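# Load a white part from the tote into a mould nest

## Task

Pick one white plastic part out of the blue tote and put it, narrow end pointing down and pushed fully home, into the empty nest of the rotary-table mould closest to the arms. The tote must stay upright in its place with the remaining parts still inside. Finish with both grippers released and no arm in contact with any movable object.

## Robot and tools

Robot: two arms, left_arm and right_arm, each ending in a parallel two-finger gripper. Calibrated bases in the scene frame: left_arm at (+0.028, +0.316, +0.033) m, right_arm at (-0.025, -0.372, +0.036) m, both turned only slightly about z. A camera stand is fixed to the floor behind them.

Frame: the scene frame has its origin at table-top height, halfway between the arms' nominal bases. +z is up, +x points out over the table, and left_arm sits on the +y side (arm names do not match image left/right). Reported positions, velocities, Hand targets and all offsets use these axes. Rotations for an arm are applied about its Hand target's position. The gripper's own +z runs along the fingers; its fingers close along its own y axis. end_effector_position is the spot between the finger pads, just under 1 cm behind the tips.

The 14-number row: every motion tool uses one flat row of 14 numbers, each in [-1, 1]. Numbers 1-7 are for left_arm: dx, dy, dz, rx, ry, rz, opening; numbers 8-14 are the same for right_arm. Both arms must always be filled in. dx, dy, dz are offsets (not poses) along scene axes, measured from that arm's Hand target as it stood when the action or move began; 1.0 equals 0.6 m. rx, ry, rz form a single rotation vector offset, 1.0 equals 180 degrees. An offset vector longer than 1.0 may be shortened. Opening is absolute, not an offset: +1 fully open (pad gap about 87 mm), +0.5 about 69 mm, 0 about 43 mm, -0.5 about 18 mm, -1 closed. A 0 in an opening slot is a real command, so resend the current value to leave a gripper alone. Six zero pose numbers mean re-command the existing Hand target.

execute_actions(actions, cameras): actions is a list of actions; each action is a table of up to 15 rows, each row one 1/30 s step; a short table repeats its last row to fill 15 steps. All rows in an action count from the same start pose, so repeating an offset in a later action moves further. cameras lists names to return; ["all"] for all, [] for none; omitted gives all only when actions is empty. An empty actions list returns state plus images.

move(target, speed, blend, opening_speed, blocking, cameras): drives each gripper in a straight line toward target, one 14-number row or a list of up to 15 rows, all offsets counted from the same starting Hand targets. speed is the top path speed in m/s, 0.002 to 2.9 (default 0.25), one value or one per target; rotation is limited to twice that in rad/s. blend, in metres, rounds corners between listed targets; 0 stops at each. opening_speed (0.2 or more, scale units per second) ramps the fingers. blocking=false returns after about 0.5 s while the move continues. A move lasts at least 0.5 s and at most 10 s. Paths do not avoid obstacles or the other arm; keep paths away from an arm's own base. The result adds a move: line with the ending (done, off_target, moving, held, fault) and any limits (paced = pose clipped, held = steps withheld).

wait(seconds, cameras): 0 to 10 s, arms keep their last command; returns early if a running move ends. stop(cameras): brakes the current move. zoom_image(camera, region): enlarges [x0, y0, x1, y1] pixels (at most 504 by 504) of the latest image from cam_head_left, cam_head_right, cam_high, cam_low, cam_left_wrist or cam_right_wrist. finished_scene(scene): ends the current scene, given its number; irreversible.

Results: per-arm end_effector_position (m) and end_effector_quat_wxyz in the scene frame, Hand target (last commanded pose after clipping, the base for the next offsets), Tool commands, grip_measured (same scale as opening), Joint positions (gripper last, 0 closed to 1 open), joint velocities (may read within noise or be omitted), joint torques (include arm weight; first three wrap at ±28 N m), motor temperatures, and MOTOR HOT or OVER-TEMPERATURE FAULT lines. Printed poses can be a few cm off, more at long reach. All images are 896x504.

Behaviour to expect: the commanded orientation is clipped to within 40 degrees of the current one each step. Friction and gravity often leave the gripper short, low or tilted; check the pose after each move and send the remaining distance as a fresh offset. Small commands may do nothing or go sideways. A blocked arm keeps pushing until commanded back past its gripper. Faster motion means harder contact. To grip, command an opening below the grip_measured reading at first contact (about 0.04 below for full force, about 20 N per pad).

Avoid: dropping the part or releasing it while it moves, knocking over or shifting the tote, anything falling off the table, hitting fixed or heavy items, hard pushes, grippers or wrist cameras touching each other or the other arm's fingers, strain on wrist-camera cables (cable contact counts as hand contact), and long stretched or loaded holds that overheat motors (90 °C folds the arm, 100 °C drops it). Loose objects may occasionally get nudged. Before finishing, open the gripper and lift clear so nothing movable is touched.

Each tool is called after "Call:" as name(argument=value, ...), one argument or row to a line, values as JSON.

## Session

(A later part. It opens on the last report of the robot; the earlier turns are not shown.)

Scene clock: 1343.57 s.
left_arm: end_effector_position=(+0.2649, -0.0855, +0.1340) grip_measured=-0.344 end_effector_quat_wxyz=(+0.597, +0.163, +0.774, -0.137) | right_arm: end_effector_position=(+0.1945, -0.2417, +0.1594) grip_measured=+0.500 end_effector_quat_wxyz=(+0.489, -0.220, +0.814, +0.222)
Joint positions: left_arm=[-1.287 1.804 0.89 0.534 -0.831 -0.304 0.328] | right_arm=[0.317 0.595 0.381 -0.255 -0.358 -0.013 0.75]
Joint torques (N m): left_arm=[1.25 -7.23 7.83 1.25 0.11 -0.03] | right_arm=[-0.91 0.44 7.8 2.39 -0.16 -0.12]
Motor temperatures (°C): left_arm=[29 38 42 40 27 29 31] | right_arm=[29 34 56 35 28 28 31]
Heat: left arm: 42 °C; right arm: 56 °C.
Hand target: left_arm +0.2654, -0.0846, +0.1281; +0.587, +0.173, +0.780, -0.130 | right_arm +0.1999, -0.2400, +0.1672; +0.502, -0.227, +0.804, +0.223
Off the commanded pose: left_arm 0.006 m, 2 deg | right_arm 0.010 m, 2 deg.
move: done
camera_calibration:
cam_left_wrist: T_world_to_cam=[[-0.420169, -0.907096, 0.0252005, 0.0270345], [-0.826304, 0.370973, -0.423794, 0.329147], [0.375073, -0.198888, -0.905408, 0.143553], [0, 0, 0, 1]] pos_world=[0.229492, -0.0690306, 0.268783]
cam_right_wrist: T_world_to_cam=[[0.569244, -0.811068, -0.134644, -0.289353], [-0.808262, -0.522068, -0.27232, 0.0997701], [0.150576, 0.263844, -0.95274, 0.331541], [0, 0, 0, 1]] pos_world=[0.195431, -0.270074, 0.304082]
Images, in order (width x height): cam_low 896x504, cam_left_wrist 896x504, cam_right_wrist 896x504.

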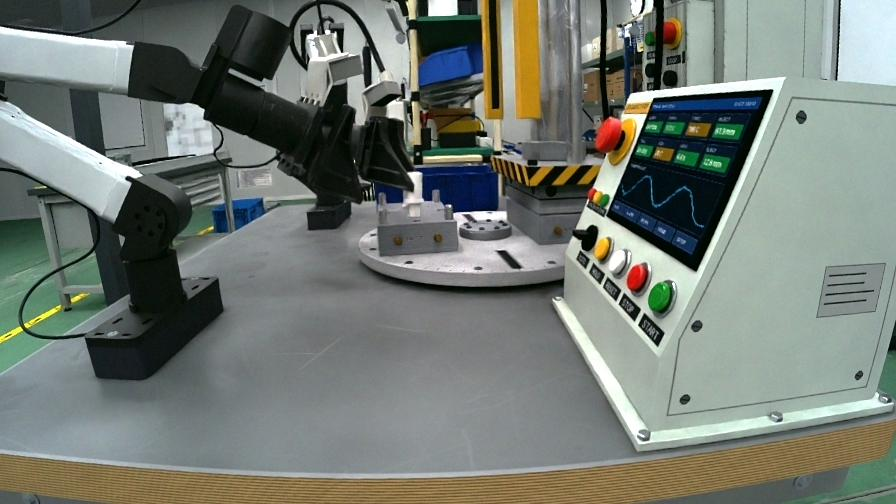

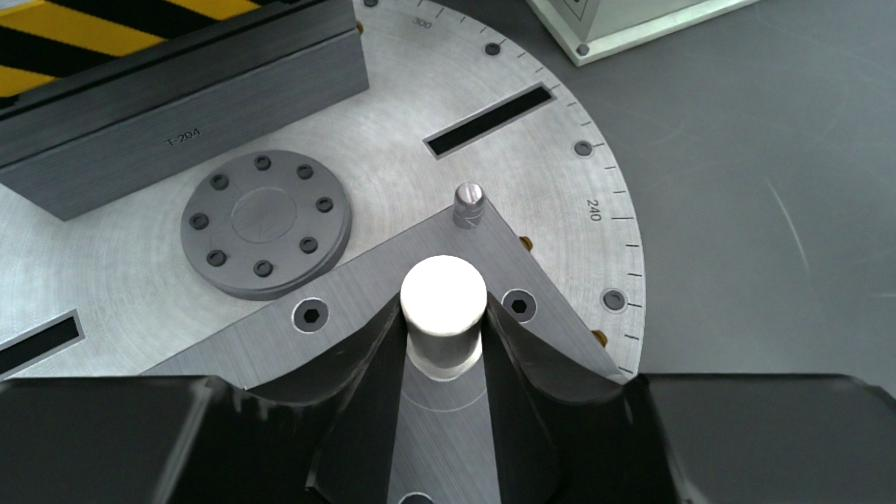

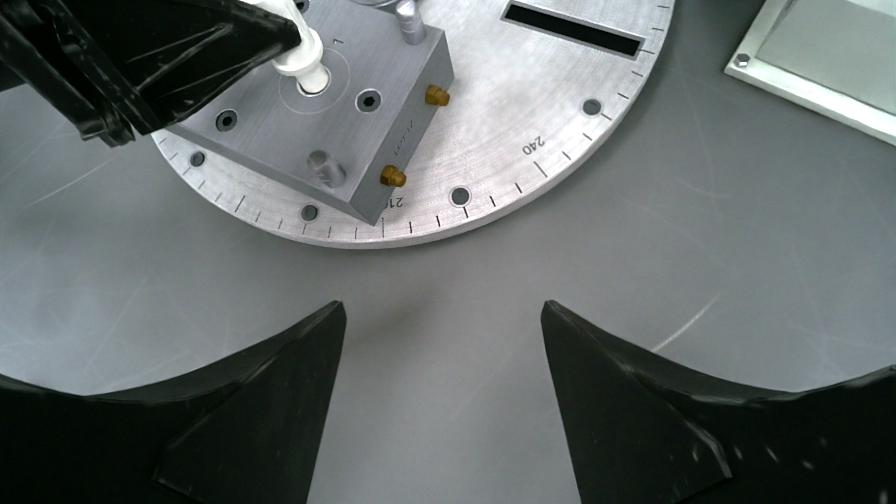

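Call:
move(
  target=[0, 0, 0.02, 0, 0, 0, -0.42, 0, 0, 0, 0, 0, 0, 0.5],
  speed=0.05,
  cameras=["cam_left_wrist", "cam_low", "cam_right_wrist"],
)

Call:
zoom_image(
  camera="cam_low",
  region=[396, 186, 436, 226],
)

Call:
zoom_image(
  camera="cam_right_wrist",
  region=[260, 20, 360, 120],
)

Call:
zoom_image(
  camera="cam_left_wrist",
  region=[356, 240, 536, 420],
)

Scene clock: 1389.53 s.
left_arm: end_effector_position=(+0.2626, -0.0856, +0.1306) grip_measured=-0.344 end_effector_quat_wxyz=(+0.587, +0.177, +0.779, -0.131) | right_arm: end_effector_position=(+0.1944, -0.2416, +0.1594) grip_measured=+0.500 end_effector_quat_wxyz=(+0.489, -0.221, +0.814, +0.223)
Joint positions: left_arm=[-1.287 1.8 0.902 0.483 -0.813 -0.306 0.328] | right_arm=[0.317 0.595 0.381 -0.255 -0.359 -0.014 0.75]
Joint torques (N m): left_arm=[1.26 -9.2 8.64 1.27 -0.09 -0.01] | right_arm=[-0.91 0.4 7.8 2.36 -0.15 -0.14]
Motor temperatures (°C): left_arm=[29 41 43 39 27 29 31] | right_arm=[29 34 57 39 28 28 31]
Heat: left arm: 43 °C; right arm: 57 °C.
Hand target: left_arm +0.2653, -0.0845, +0.1400; +0.587, +0.173, +0.780, -0.130 | right_arm +0.1999, -0.2400, +0.1672; +0.502, -0.227, +0.804, +0.223
Off the commanded pose: left_arm 0.010 m, 0 deg | right_arm 0.010 m, 2 deg.
move: done
camera_calibration:
cam_left_wrist: T_world_to_cam=[[-0.434109, -0.900847, 0.00479516, 0.0329119], [-0.827055, 0.396428, -0.398529, 0.324918], [0.357113, -0.176971, -0.917143, 0.149325], [0, 0, 0, 1]] pos_world=[0.229687, -0.072732, 0.266284]
cam_right_wrist: T_world_to_cam=[[0.569976, -0.810557, -0.134624, -0.289269], [-0.807766, -0.52276, -0.272464, 0.099611], [0.150472, 0.264043, -0.952701, 0.331672], [0, 0, 0, 1]] pos_world=[0.195432, -0.269972, 0.304182]
Images, in order (width x height): cam_low 896x504, cam_left_wrist 896x504, cam_right_wrist 896x504.

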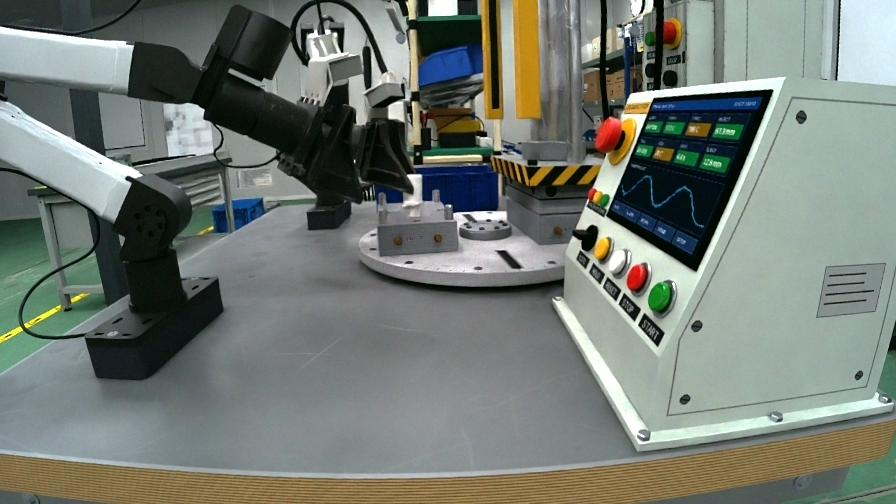

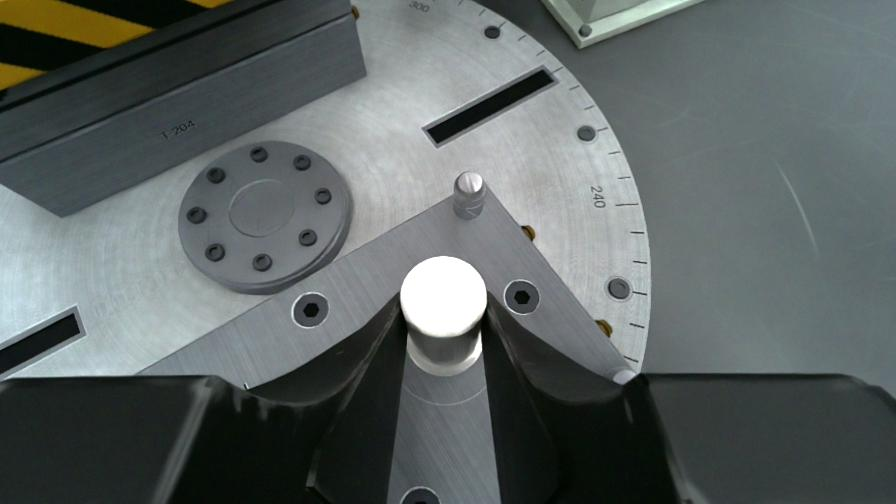

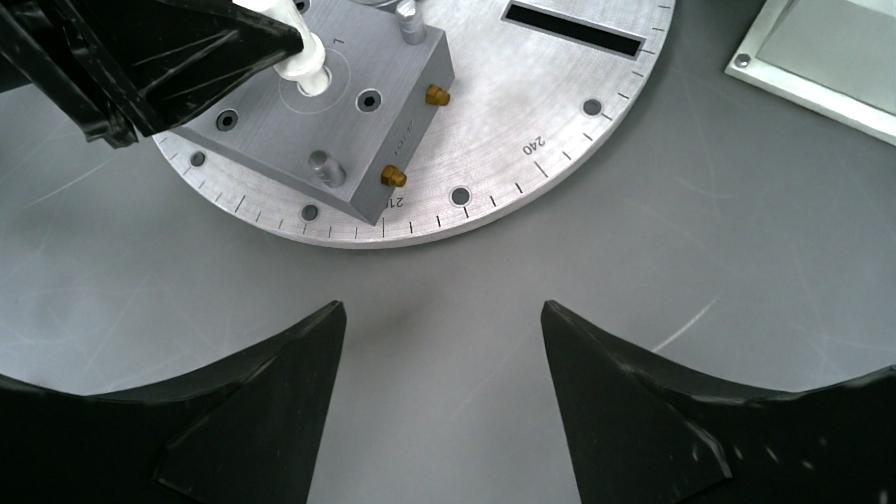

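Scaled by 12.600 from the camera's 896x504 image, which has a finer 1280x720 frame.

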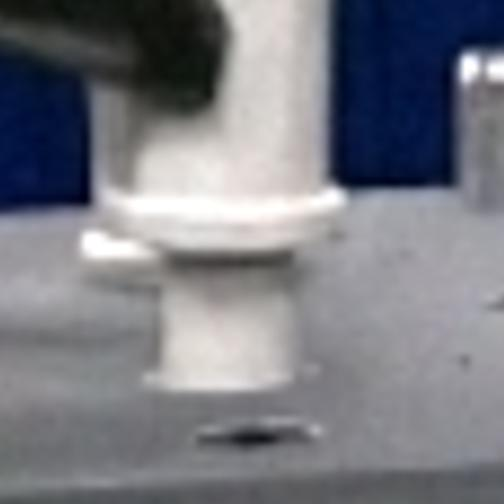

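Scaled by 5.040 from the camera's 896x504 image, which has a finer 1280x720 frame.

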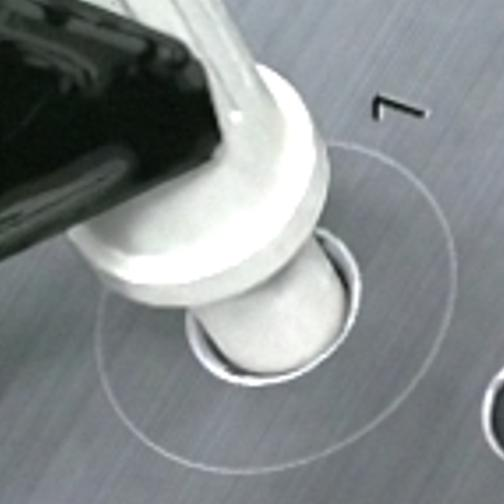

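Scaled by 2.800 from the camera's 896x504 image, which has a finer 1280x720 frame.

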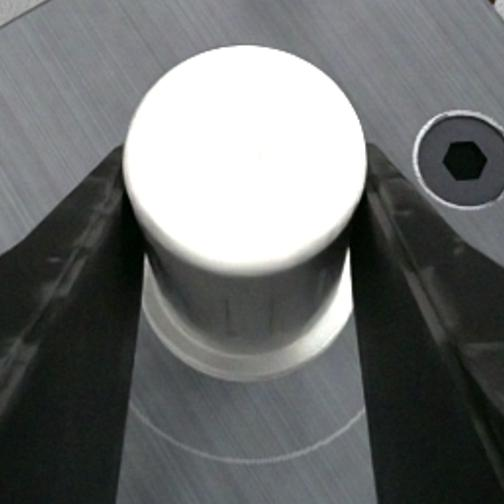

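Call:
move(
  target=[
    [0, 0, -0.037, 0, 0, 0, -0.42, 0, 0, 0, 0, 0, 0, 0.5],
    [0, 0, -0.025, 0, 0, 0, -0.42, 0, 0, 0, 0, 0, 0, 0.5],
  ],
  speed=0.04,
  cameras=["cam_left_wrist", "cam_low", "cam_right_wrist"],
)

Call:
zoom_image(
  camera="cam_low",
  region=[396, 186, 436, 226],
)

Call:
zoom_image(
  camera="cam_right_wrist",
  region=[260, 20, 360, 120],
)

Scene clock: 1401.37 s.
left_arm: end_effector_position=(+0.2628, -0.0865, +0.1262) grip_measured=-0.344 end_effector_quat_wxyz=(+0.588, +0.175, +0.778, -0.133) | right_arm: end_effector_position=(+0.1944, -0.2416, +0.1594) grip_measured=+0.500 end_effector_quat_wxyz=(+0.489, -0.221, +0.814, +0.223)
Joint positions: left_arm=[-1.287 1.815 0.894 0.512 -0.813 -0.306 0.328] | right_arm=[0.317 0.595 0.381 -0.255 -0.359 -0.014 0.75]
Joint torques (N m): left_arm=[1.25 -7.51 7.1 1.58 -0.09 -0.03] | right_arm=[-0.91 0.42 7.9 2.39 -0.14 -0.11]
Motor temperatures (°C): left_arm=[29 42 44 39 27 29 31] | right_arm=[29 34 57 39 28 28 31]
Heat: left arm: 44 °C; right arm: 57 °C.
Hand target: left_arm +0.2654, -0.0846, +0.1252; +0.587, +0.173, +0.780, -0.130 | right_arm +0.1999, -0.2400, +0.1672; +0.502, -0.227, +0.804, +0.223
Off the commanded pose: left_arm 0.003 m, 0 deg | right_arm 0.010 m, 2 deg.
move: done
camera_calibration:
cam_left_wrist: T_world_to_cam=[[-0.434155, -0.900789, 0.00936406, 0.03173], [-0.826377, 0.39411, -0.402216, 0.32379], [0.358621, -0.182363, -0.915497, 0.144033], [0, 0, 0, 1]] pos_world=[0.229695, -0.0727603, 0.261798]
cam_right_wrist: T_world_to_cam=[[0.569976, -0.810557, -0.134624, -0.289269], [-0.807766, -0.52276, -0.272464, 0.099611], [0.150472, 0.264043, -0.952701, 0.331672], [0, 0, 0, 1]] pos_world=[0.195432, -0.269972, 0.304182]
Images, in order (width x height): cam_low 896x504, cam_left_wrist 896x504, cam_right_wrist 896x504.

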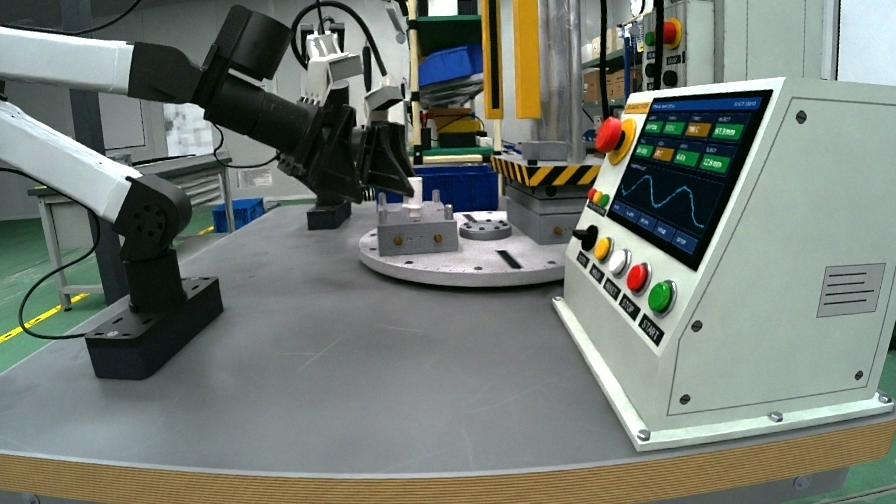

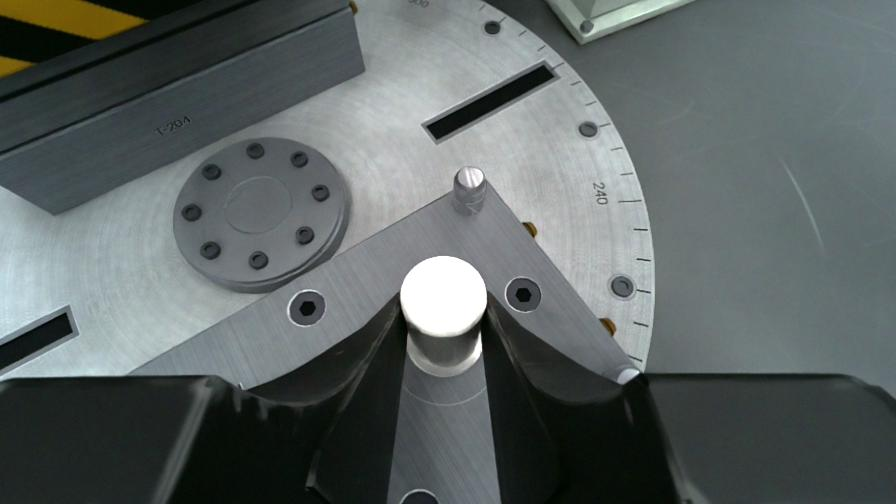

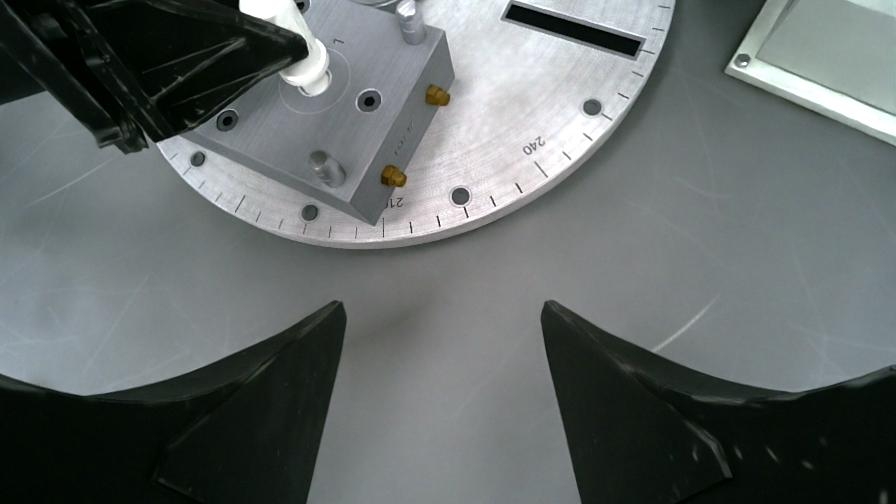

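Scaled by 12.600 from the camera's 896x504 image, which has a finer 1280x720 frame.

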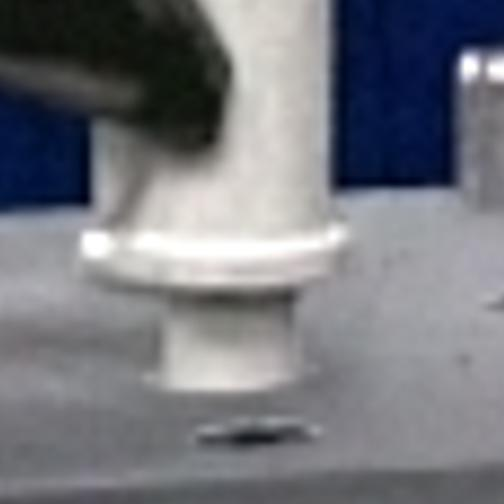

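Scaled by 5.040 from the camera's 896x504 image, which has a finer 1280x720 frame.

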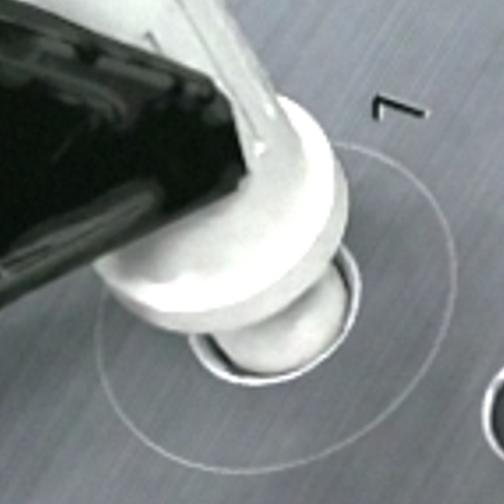

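Call:
move(
  target=[
    [0, 0, -0.033, 0, 0, 0, -0.42, 0, 0, 0, 0, 0, 0, 0.5],
    [0, 0, -0.022, 0, 0, 0, -0.42, 0, 0, 0, 0, 0, 0, 0.5],
  ],
  speed=0.04,
  cameras=["cam_left_wrist", "cam_low", "cam_right_wrist"],
)

Call:
zoom_image(
  camera="cam_low",
  region=[396, 186, 436, 226],
)

Call:
zoom_image(
  camera="cam_right_wrist",
  region=[260, 20, 360, 120],
)

Scene clock: 1408.20 s.
left_arm: end_effector_position=(+0.2629, -0.0866, +0.1148) grip_measured=-0.344 end_effector_quat_wxyz=(+0.588, +0.175, +0.778, -0.134) | right_arm: end_effector_position=(+0.1944, -0.2416, +0.1594) grip_measured=+0.500 end_effector_quat_wxyz=(+0.489, -0.221, +0.814, +0.223)
Joint positions: left_arm=[-1.287 1.846 0.876 0.565 -0.813 -0.306 0.328] | right_arm=[0.317 0.595 0.381 -0.255 -0.359 -0.014 0.75]
Joint torques (N m): left_arm=[1.25 -7.3 6.75 1.61 -0.08 -0.03] | right_arm=[-0.85 0.51 7.83 2.38 -0.14 -0.13]
Motor temperatures (°C): left_arm=[29 42 45 39 27 29 31] | right_arm=[29 34 57 40 28 28 31]
Heat: left arm: 45 °C; right arm: 57 °C.
Hand target: left_arm +0.2653, -0.0845, +0.1120; +0.587, +0.173, +0.780, -0.130 | right_arm +0.1999, -0.2400, +0.1672; +0.502, -0.227, +0.804, +0.223
Off the commanded pose: left_arm 0.004 m, 1 deg | right_arm 0.010 m, 2 deg.
move: done
camera_calibration:
cam_left_wrist: T_world_to_cam=[[-0.434162, -0.900765, 0.0111884, 0.031421], [-0.826155, 0.393188, -0.403573, 0.319313], [0.359125, -0.184459, -0.914879, 0.13323], [0, 0, 0, 1]] pos_world=[0.229597, -0.0726713, 0.250404]
cam_right_wrist: T_world_to_cam=[[0.569976, -0.810557, -0.134624, -0.289269], [-0.807766, -0.52276, -0.272464, 0.099611], [0.150472, 0.264043, -0.952701, 0.331672], [0, 0, 0, 1]] pos_world=[0.195432, -0.269972, 0.304182]
Images, in order (width x height): cam_low 896x504, cam_left_wrist 896x504, cam_right_wrist 896x504.

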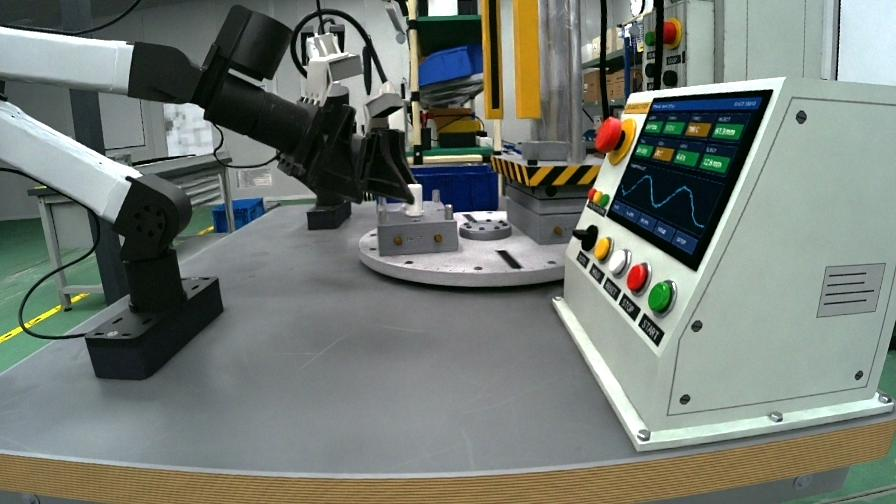

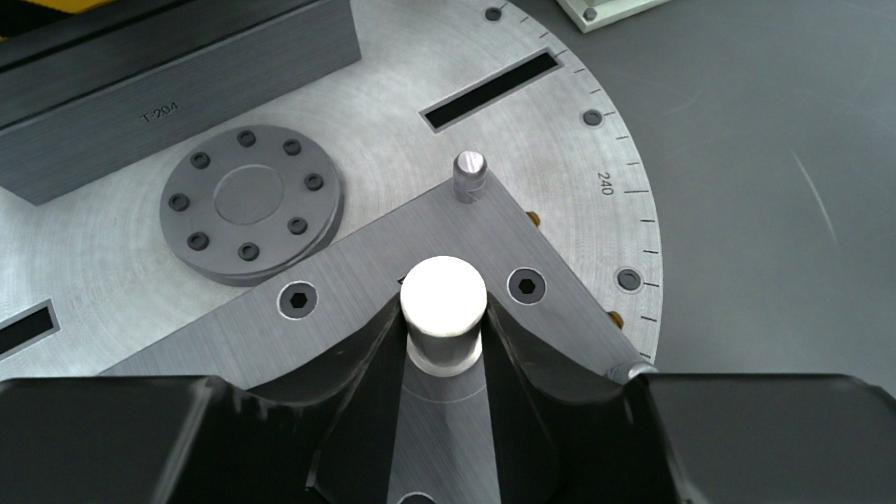

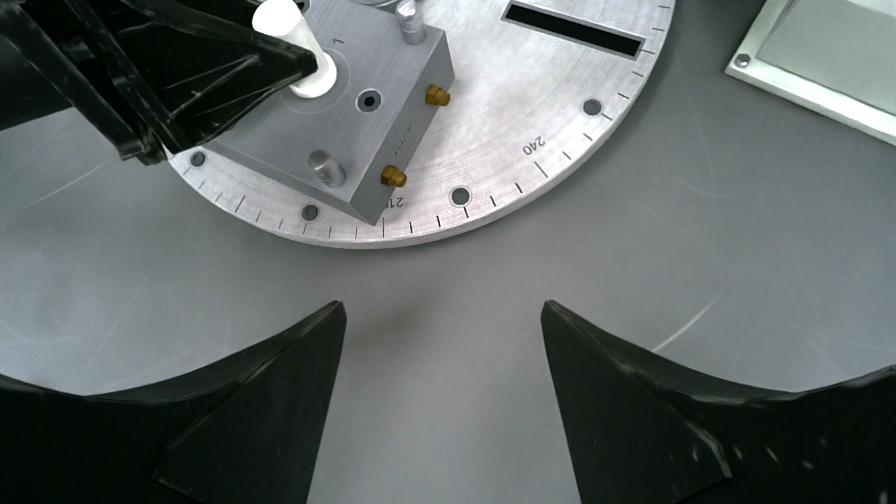

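Scaled by 12.600 from the camera's 896x504 image, which has a finer 1280x720 frame.

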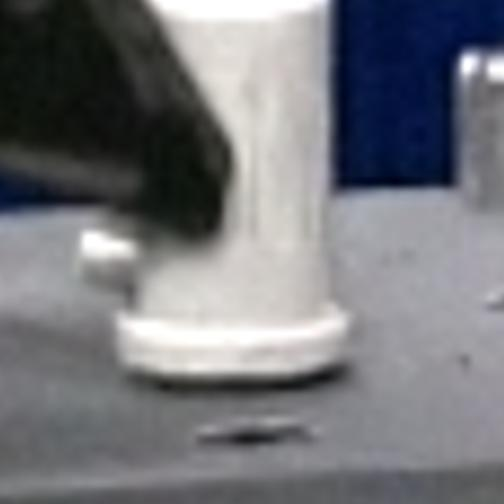

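Scaled by 5.040 from the camera's 896x504 image, which has a finer 1280x720 frame.

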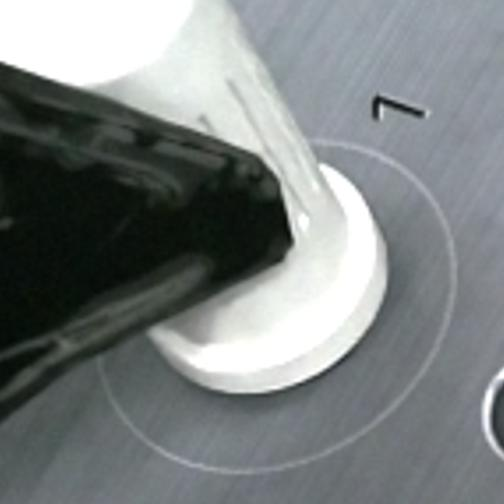

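Call:
move(
  target=[
    [0, 0, -0.017, 0, 0, 0, -0.42, 0, 0, 0, 0, 0, 0, 0.5],
  ],
  speed=0.03,
  cameras=["cam_left_wrist", "cam_low", "cam_right_wrist"],
)

Call:
zoom_image(
  camera="cam_low",
  region=[396, 186, 436, 226],
)

Call:
zoom_image(
  camera="cam_right_wrist",
  region=[260, 20, 360, 120],
)

Scene clock: 1417.17 s.
left_arm: end_effector_position=(+0.2635, -0.0861, +0.1131) grip_measured=-0.344 end_effector_quat_wxyz=(+0.591, +0.171, +0.777, -0.134) | right_arm: end_effector_position=(+0.1944, -0.2416, +0.1594) grip_measured=+0.500 end_effector_quat_wxyz=(+0.489, -0.221, +0.814, +0.223)
Joint positions: left_arm=[-1.287 1.854 0.87 0.583 -0.819 -0.306 0.328] | right_arm=[0.317 0.595 0.381 -0.255 -0.359 -0.014 0.75]
Joint torques (N m): left_arm=[1.24 -5.76 5.76 1.84 -0.03 -0.03] | right_arm=[-0.81 0.51 7.71 2.37 -0.15 -0.12]
Motor temperatures (°C): left_arm=[29 41 45 39 27 29 31] | right_arm=[29 34 57 40 28 28 31]
Heat: left arm: 45 °C; right arm: 57 °C.
Hand target: left_arm +0.2653, -0.0846, +0.1018; +0.587, +0.173, +0.780, -0.130 | right_arm +0.1999, -0.2400, +0.1672; +0.502, -0.227, +0.804, +0.223
Off the commanded pose: left_arm 0.012 m, 1 deg | right_arm 0.010 m, 2 deg.
move: off_target (left_arm)
camera_calibration:
cam_left_wrist: T_world_to_cam=[[-0.429507, -0.90296, 0.0136506, 0.0304631], [-0.82672, 0.38707, -0.408303, 0.319172], [0.363397, -0.186654, -0.912745, 0.129958], [0, 0, 0, 1]] pos_world=[0.229723, -0.0717775, 0.248522]
cam_right_wrist: T_world_to_cam=[[0.569976, -0.810557, -0.134624, -0.289269], [-0.807766, -0.52276, -0.272464, 0.099611], [0.150472, 0.264043, -0.952701, 0.331672], [0, 0, 0, 1]] pos_world=[0.195432, -0.269972, 0.304182]
Images, in order (width x height): cam_low 896x504, cam_left_wrist 896x504, cam_right_wrist 896x504.

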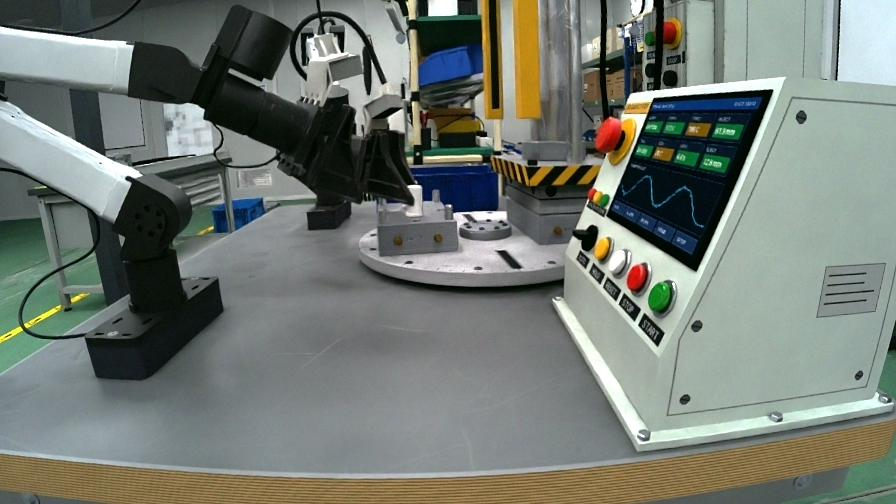

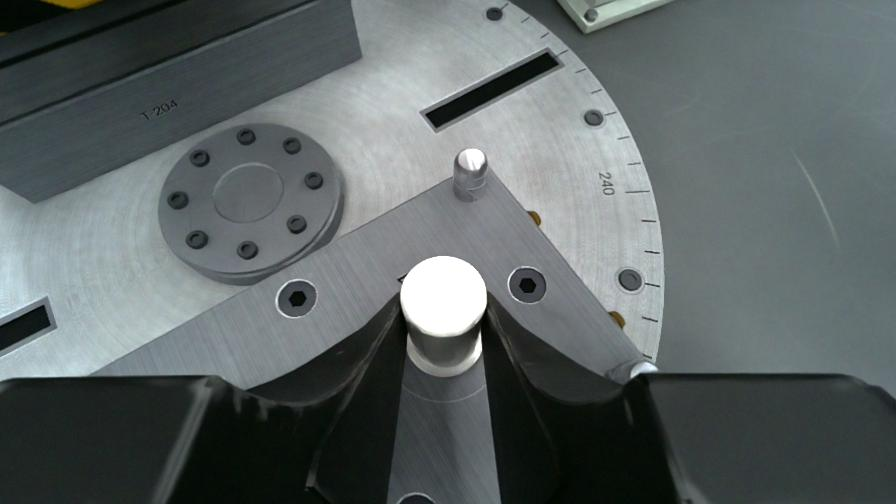

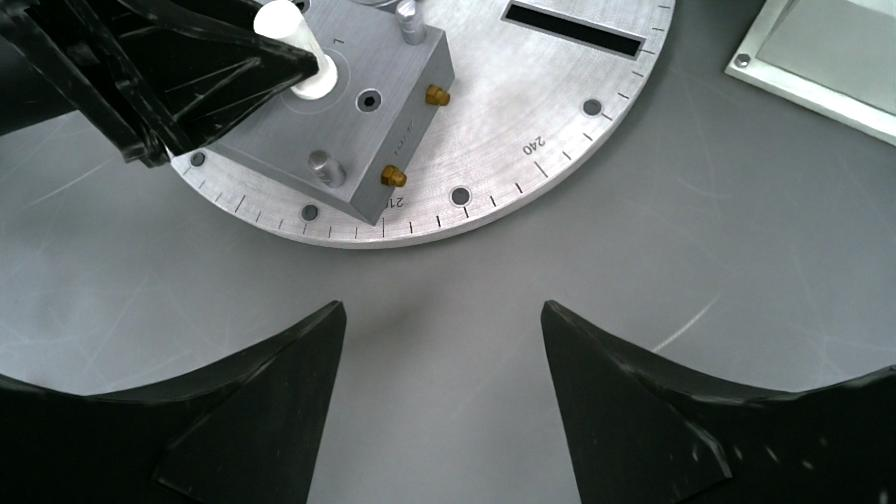

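Scaled by 12.600 from the camera's 896x504 image, which has a finer 1280x720 frame.

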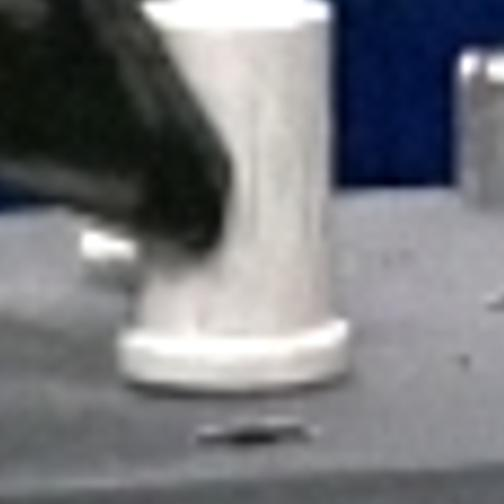

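Scaled by 5.040 from the camera's 896x504 image, which has a finer 1280x720 frame.

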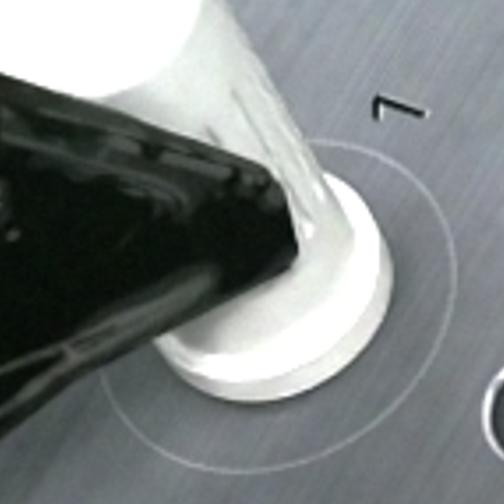

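Call:
move(
  target=[
    [0, 0, 0.015, 0, 0, 0, -0.42, 0, 0, 0, 0, 0, 0, 0.5],
    [0, 0, 0.004, 0, 0, 0, -0.42, 0, 0, 0, 0, 0, 0, 0.5],
  ],
  speed=0.03,
  cameras=["cam_low", "cam_right_wrist"],
)

Call:
zoom_image(
  camera="cam_low",
  region=[396, 186, 436, 226],
)

Call:
zoom_image(
  camera="cam_right_wrist",
  region=[260, 20, 360, 120],
)

Scene clock: 1425.93 s.
left_arm: end_effector_position=(+0.2635, -0.0859, +0.1128) grip_measured=-0.344 end_effector_quat_wxyz=(+0.590, +0.172, +0.777, -0.133) | right_arm: end_effector_position=(+0.1944, -0.2416, +0.1594) grip_measured=+0.500 end_effector_quat_wxyz=(+0.489, -0.221, +0.814, +0.223)
Joint positions: left_arm=[-1.287 1.854 0.87 0.581 -0.819 -0.306 0.328] | right_arm=[0.317 0.595 0.381 -0.255 -0.359 -0.014 0.75]
Joint torques (N m): left_arm=[1.25 -6.23 6.12 1.79 -0.03 -0.03] | right_arm=[-0.83 0.46 7.76 2.37 -0.17 -0.12]
Motor temperatures (°C): left_arm=[29 41 45 39 27 29 31] | right_arm=[29 34 57 40 28 28 31]
Heat: left arm: 45 °C; right arm: 57 °C.
Hand target: left_arm +0.2654, -0.0845, +0.1042; +0.587, +0.173, +0.780, -0.130 | right_arm +0.1999, -0.2400, +0.1672; +0.502, -0.227, +0.804, +0.223
Off the commanded pose: left_arm 0.009 m, 1 deg | right_arm 0.010 m, 2 deg.
move: done
camera_calibration:
cam_right_wrist: T_world_to_cam=[[0.569976, -0.810557, -0.134624, -0.289269], [-0.807766, -0.52276, -0.272464, 0.099611], [0.150472, 0.264043, -0.952701, 0.331672], [0, 0, 0, 1]] pos_world=[0.195432, -0.269972, 0.304182]
Images, in order (width x height): cam_low 896x504, cam_right_wrist 896x504.

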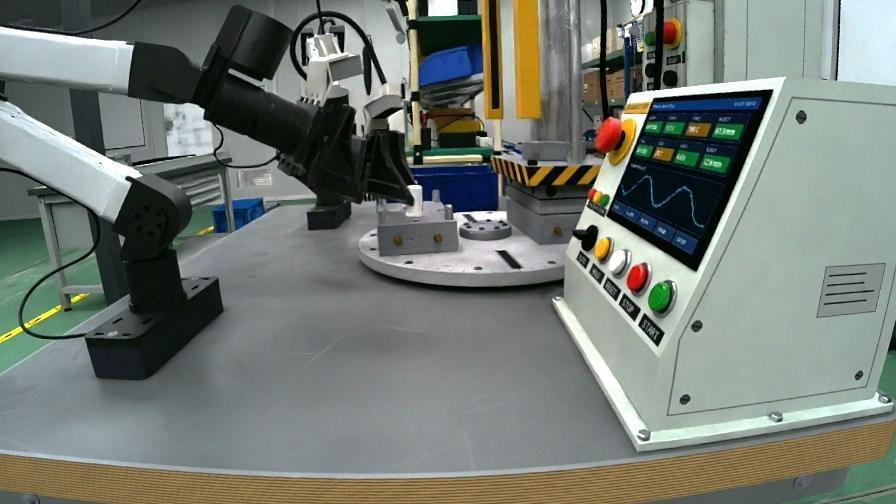

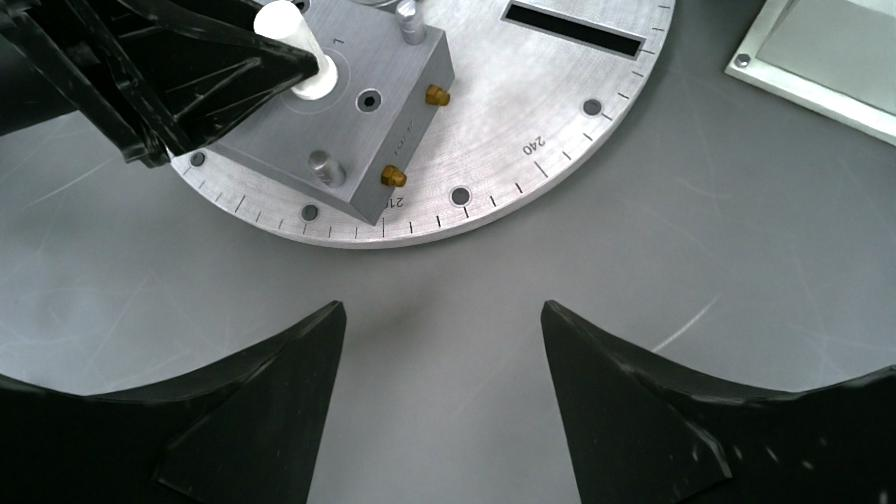

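Scaled by 12.600 from the camera's 896x504 image, which has a finer 1280x720 frame.

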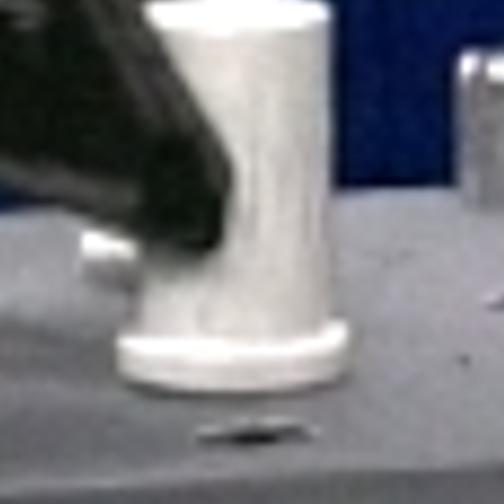

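Scaled by 5.040 from the camera's 896x504 image, which has a finer 1280x720 frame.

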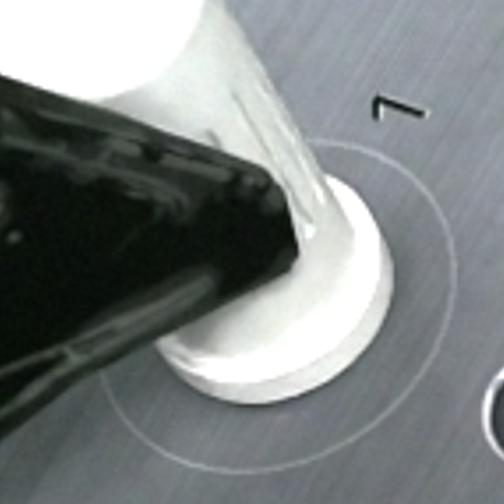

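Call:
move(
  target=[0, 0, 0, 0, 0, 0, -0.15, 0, 0, 0, 0, 0, 0, 0.5],
  speed=0.03,
  opening_speed=0.3,
  cameras=["cam_low", "cam_right_wrist", "cam_left_wrist"],
)

Call:
zoom_image(
  camera="cam_low",
  region=[396, 186, 436, 226],
)

Call:
zoom_image(
  camera="cam_right_wrist",
  region=[260, 20, 360, 120],
)

Scene clock: 1434.00 s.
left_arm: end_effector_position=(+0.2635, -0.0859, +0.1128) grip_measured=-0.150 end_effector_quat_wxyz=(+0.590, +0.172, +0.777, -0.133) | right_arm: end_effector_position=(+0.1944, -0.2416, +0.1594) grip_measured=+0.500 end_effector_quat_wxyz=(+0.489, -0.221, +0.814, +0.223)
Joint positions: left_arm=[-1.287 1.854 0.87 0.581 -0.819 -0.306 0.425] | right_arm=[0.317 0.595 0.381 -0.255 -0.359 -0.014 0.75]
Joint torques (N m): left_arm=[1.25 -6.2 6.13 1.78 -0.02 -0.02] | right_arm=[-0.87 0.46 7.88 2.36 -0.16 -0.15]
Motor temperatures (°C): left_arm=[29 41 45 39 27 29 31] | right_arm=[29 34 57 41 28 28 31]
Heat: left arm: 45 °C; right arm: 57 °C.
Hand target: left_arm +0.2654, -0.0845, +0.1042; +0.587, +0.173, +0.780, -0.130 | right_arm +0.1999, -0.2400, +0.1672; +0.502, -0.227, +0.804, +0.223
Off the commanded pose: left_arm 0.009 m, 1 deg | right_arm 0.010 m, 2 deg.
move: done
camera_calibration:
cam_left_wrist: T_world_to_cam=[[-0.42915, -0.903151, 0.0121868, 0.0307432], [-0.827041, 0.387489, -0.407254, 0.318886], [0.36309, -0.184852, -0.913234, 0.130004], [0, 0, 0, 1]] pos_world=[0.229722, -0.0717677, 0.248217]
cam_right_wrist: T_world_to_cam=[[0.569976, -0.810557, -0.134624, -0.289269], [-0.807766, -0.52276, -0.272464, 0.099611], [0.150472, 0.264043, -0.952701, 0.331672], [0, 0, 0, 1]] pos_world=[0.195432, -0.269972, 0.304182]
Images, in order (width x height): cam_low 896x504, cam_left_wrist 896x504, cam_right_wrist 896x504.

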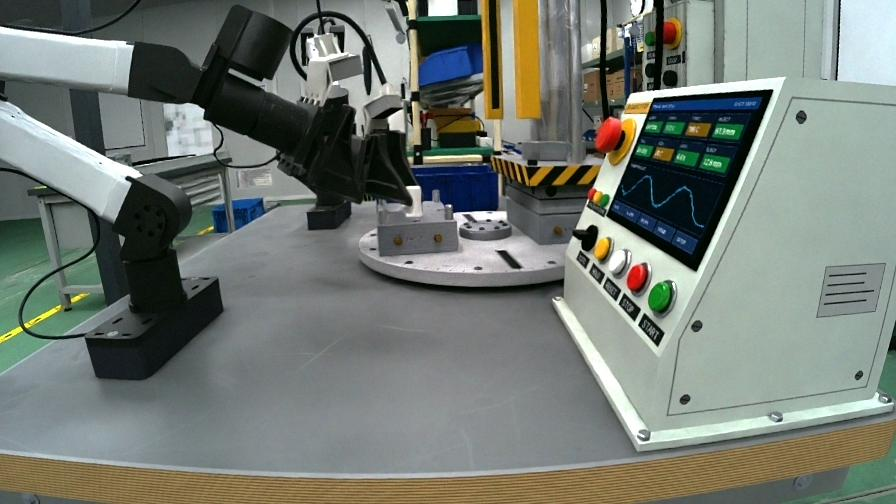

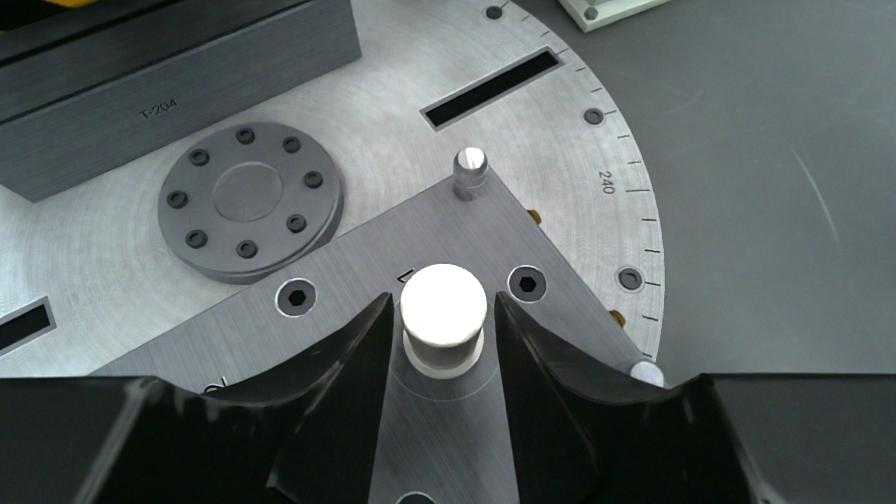

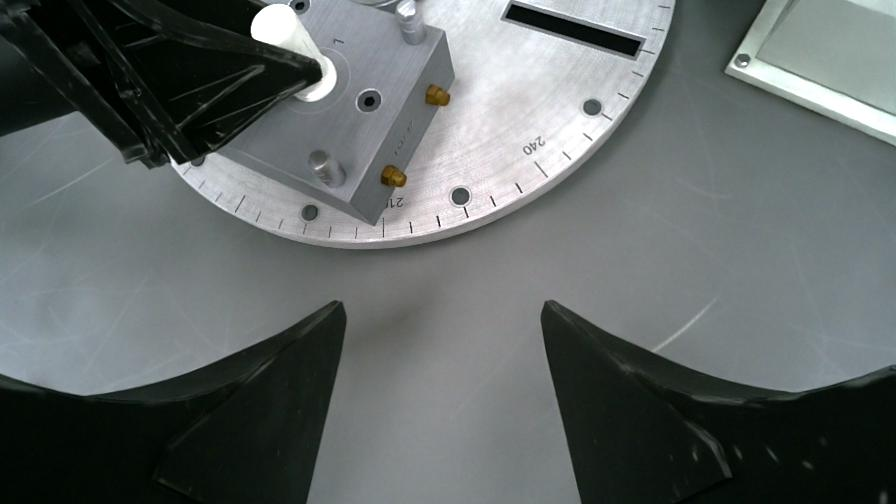

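Scaled by 12.600 from the camera's 896x504 image, which has a finer 1280x720 frame.

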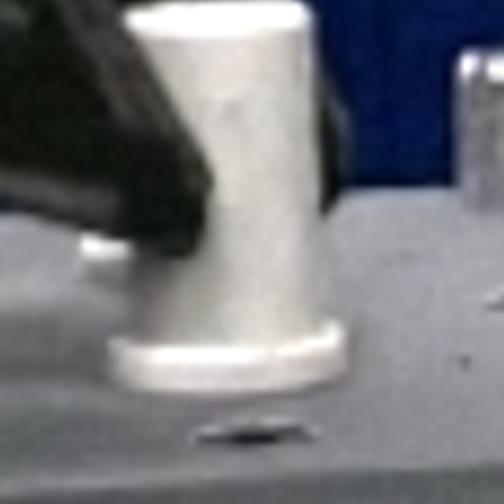

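Scaled by 5.040 from the camera's 896x504 image, which has a finer 1280x720 frame.

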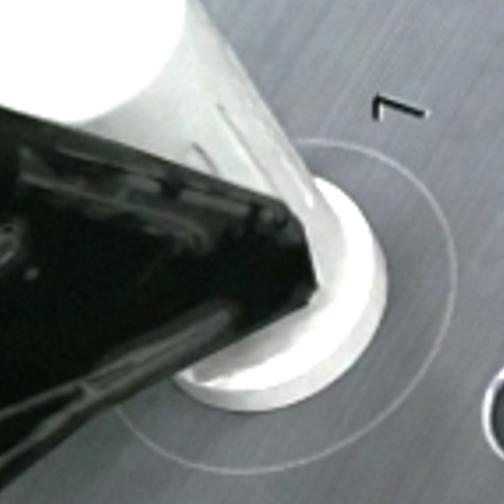

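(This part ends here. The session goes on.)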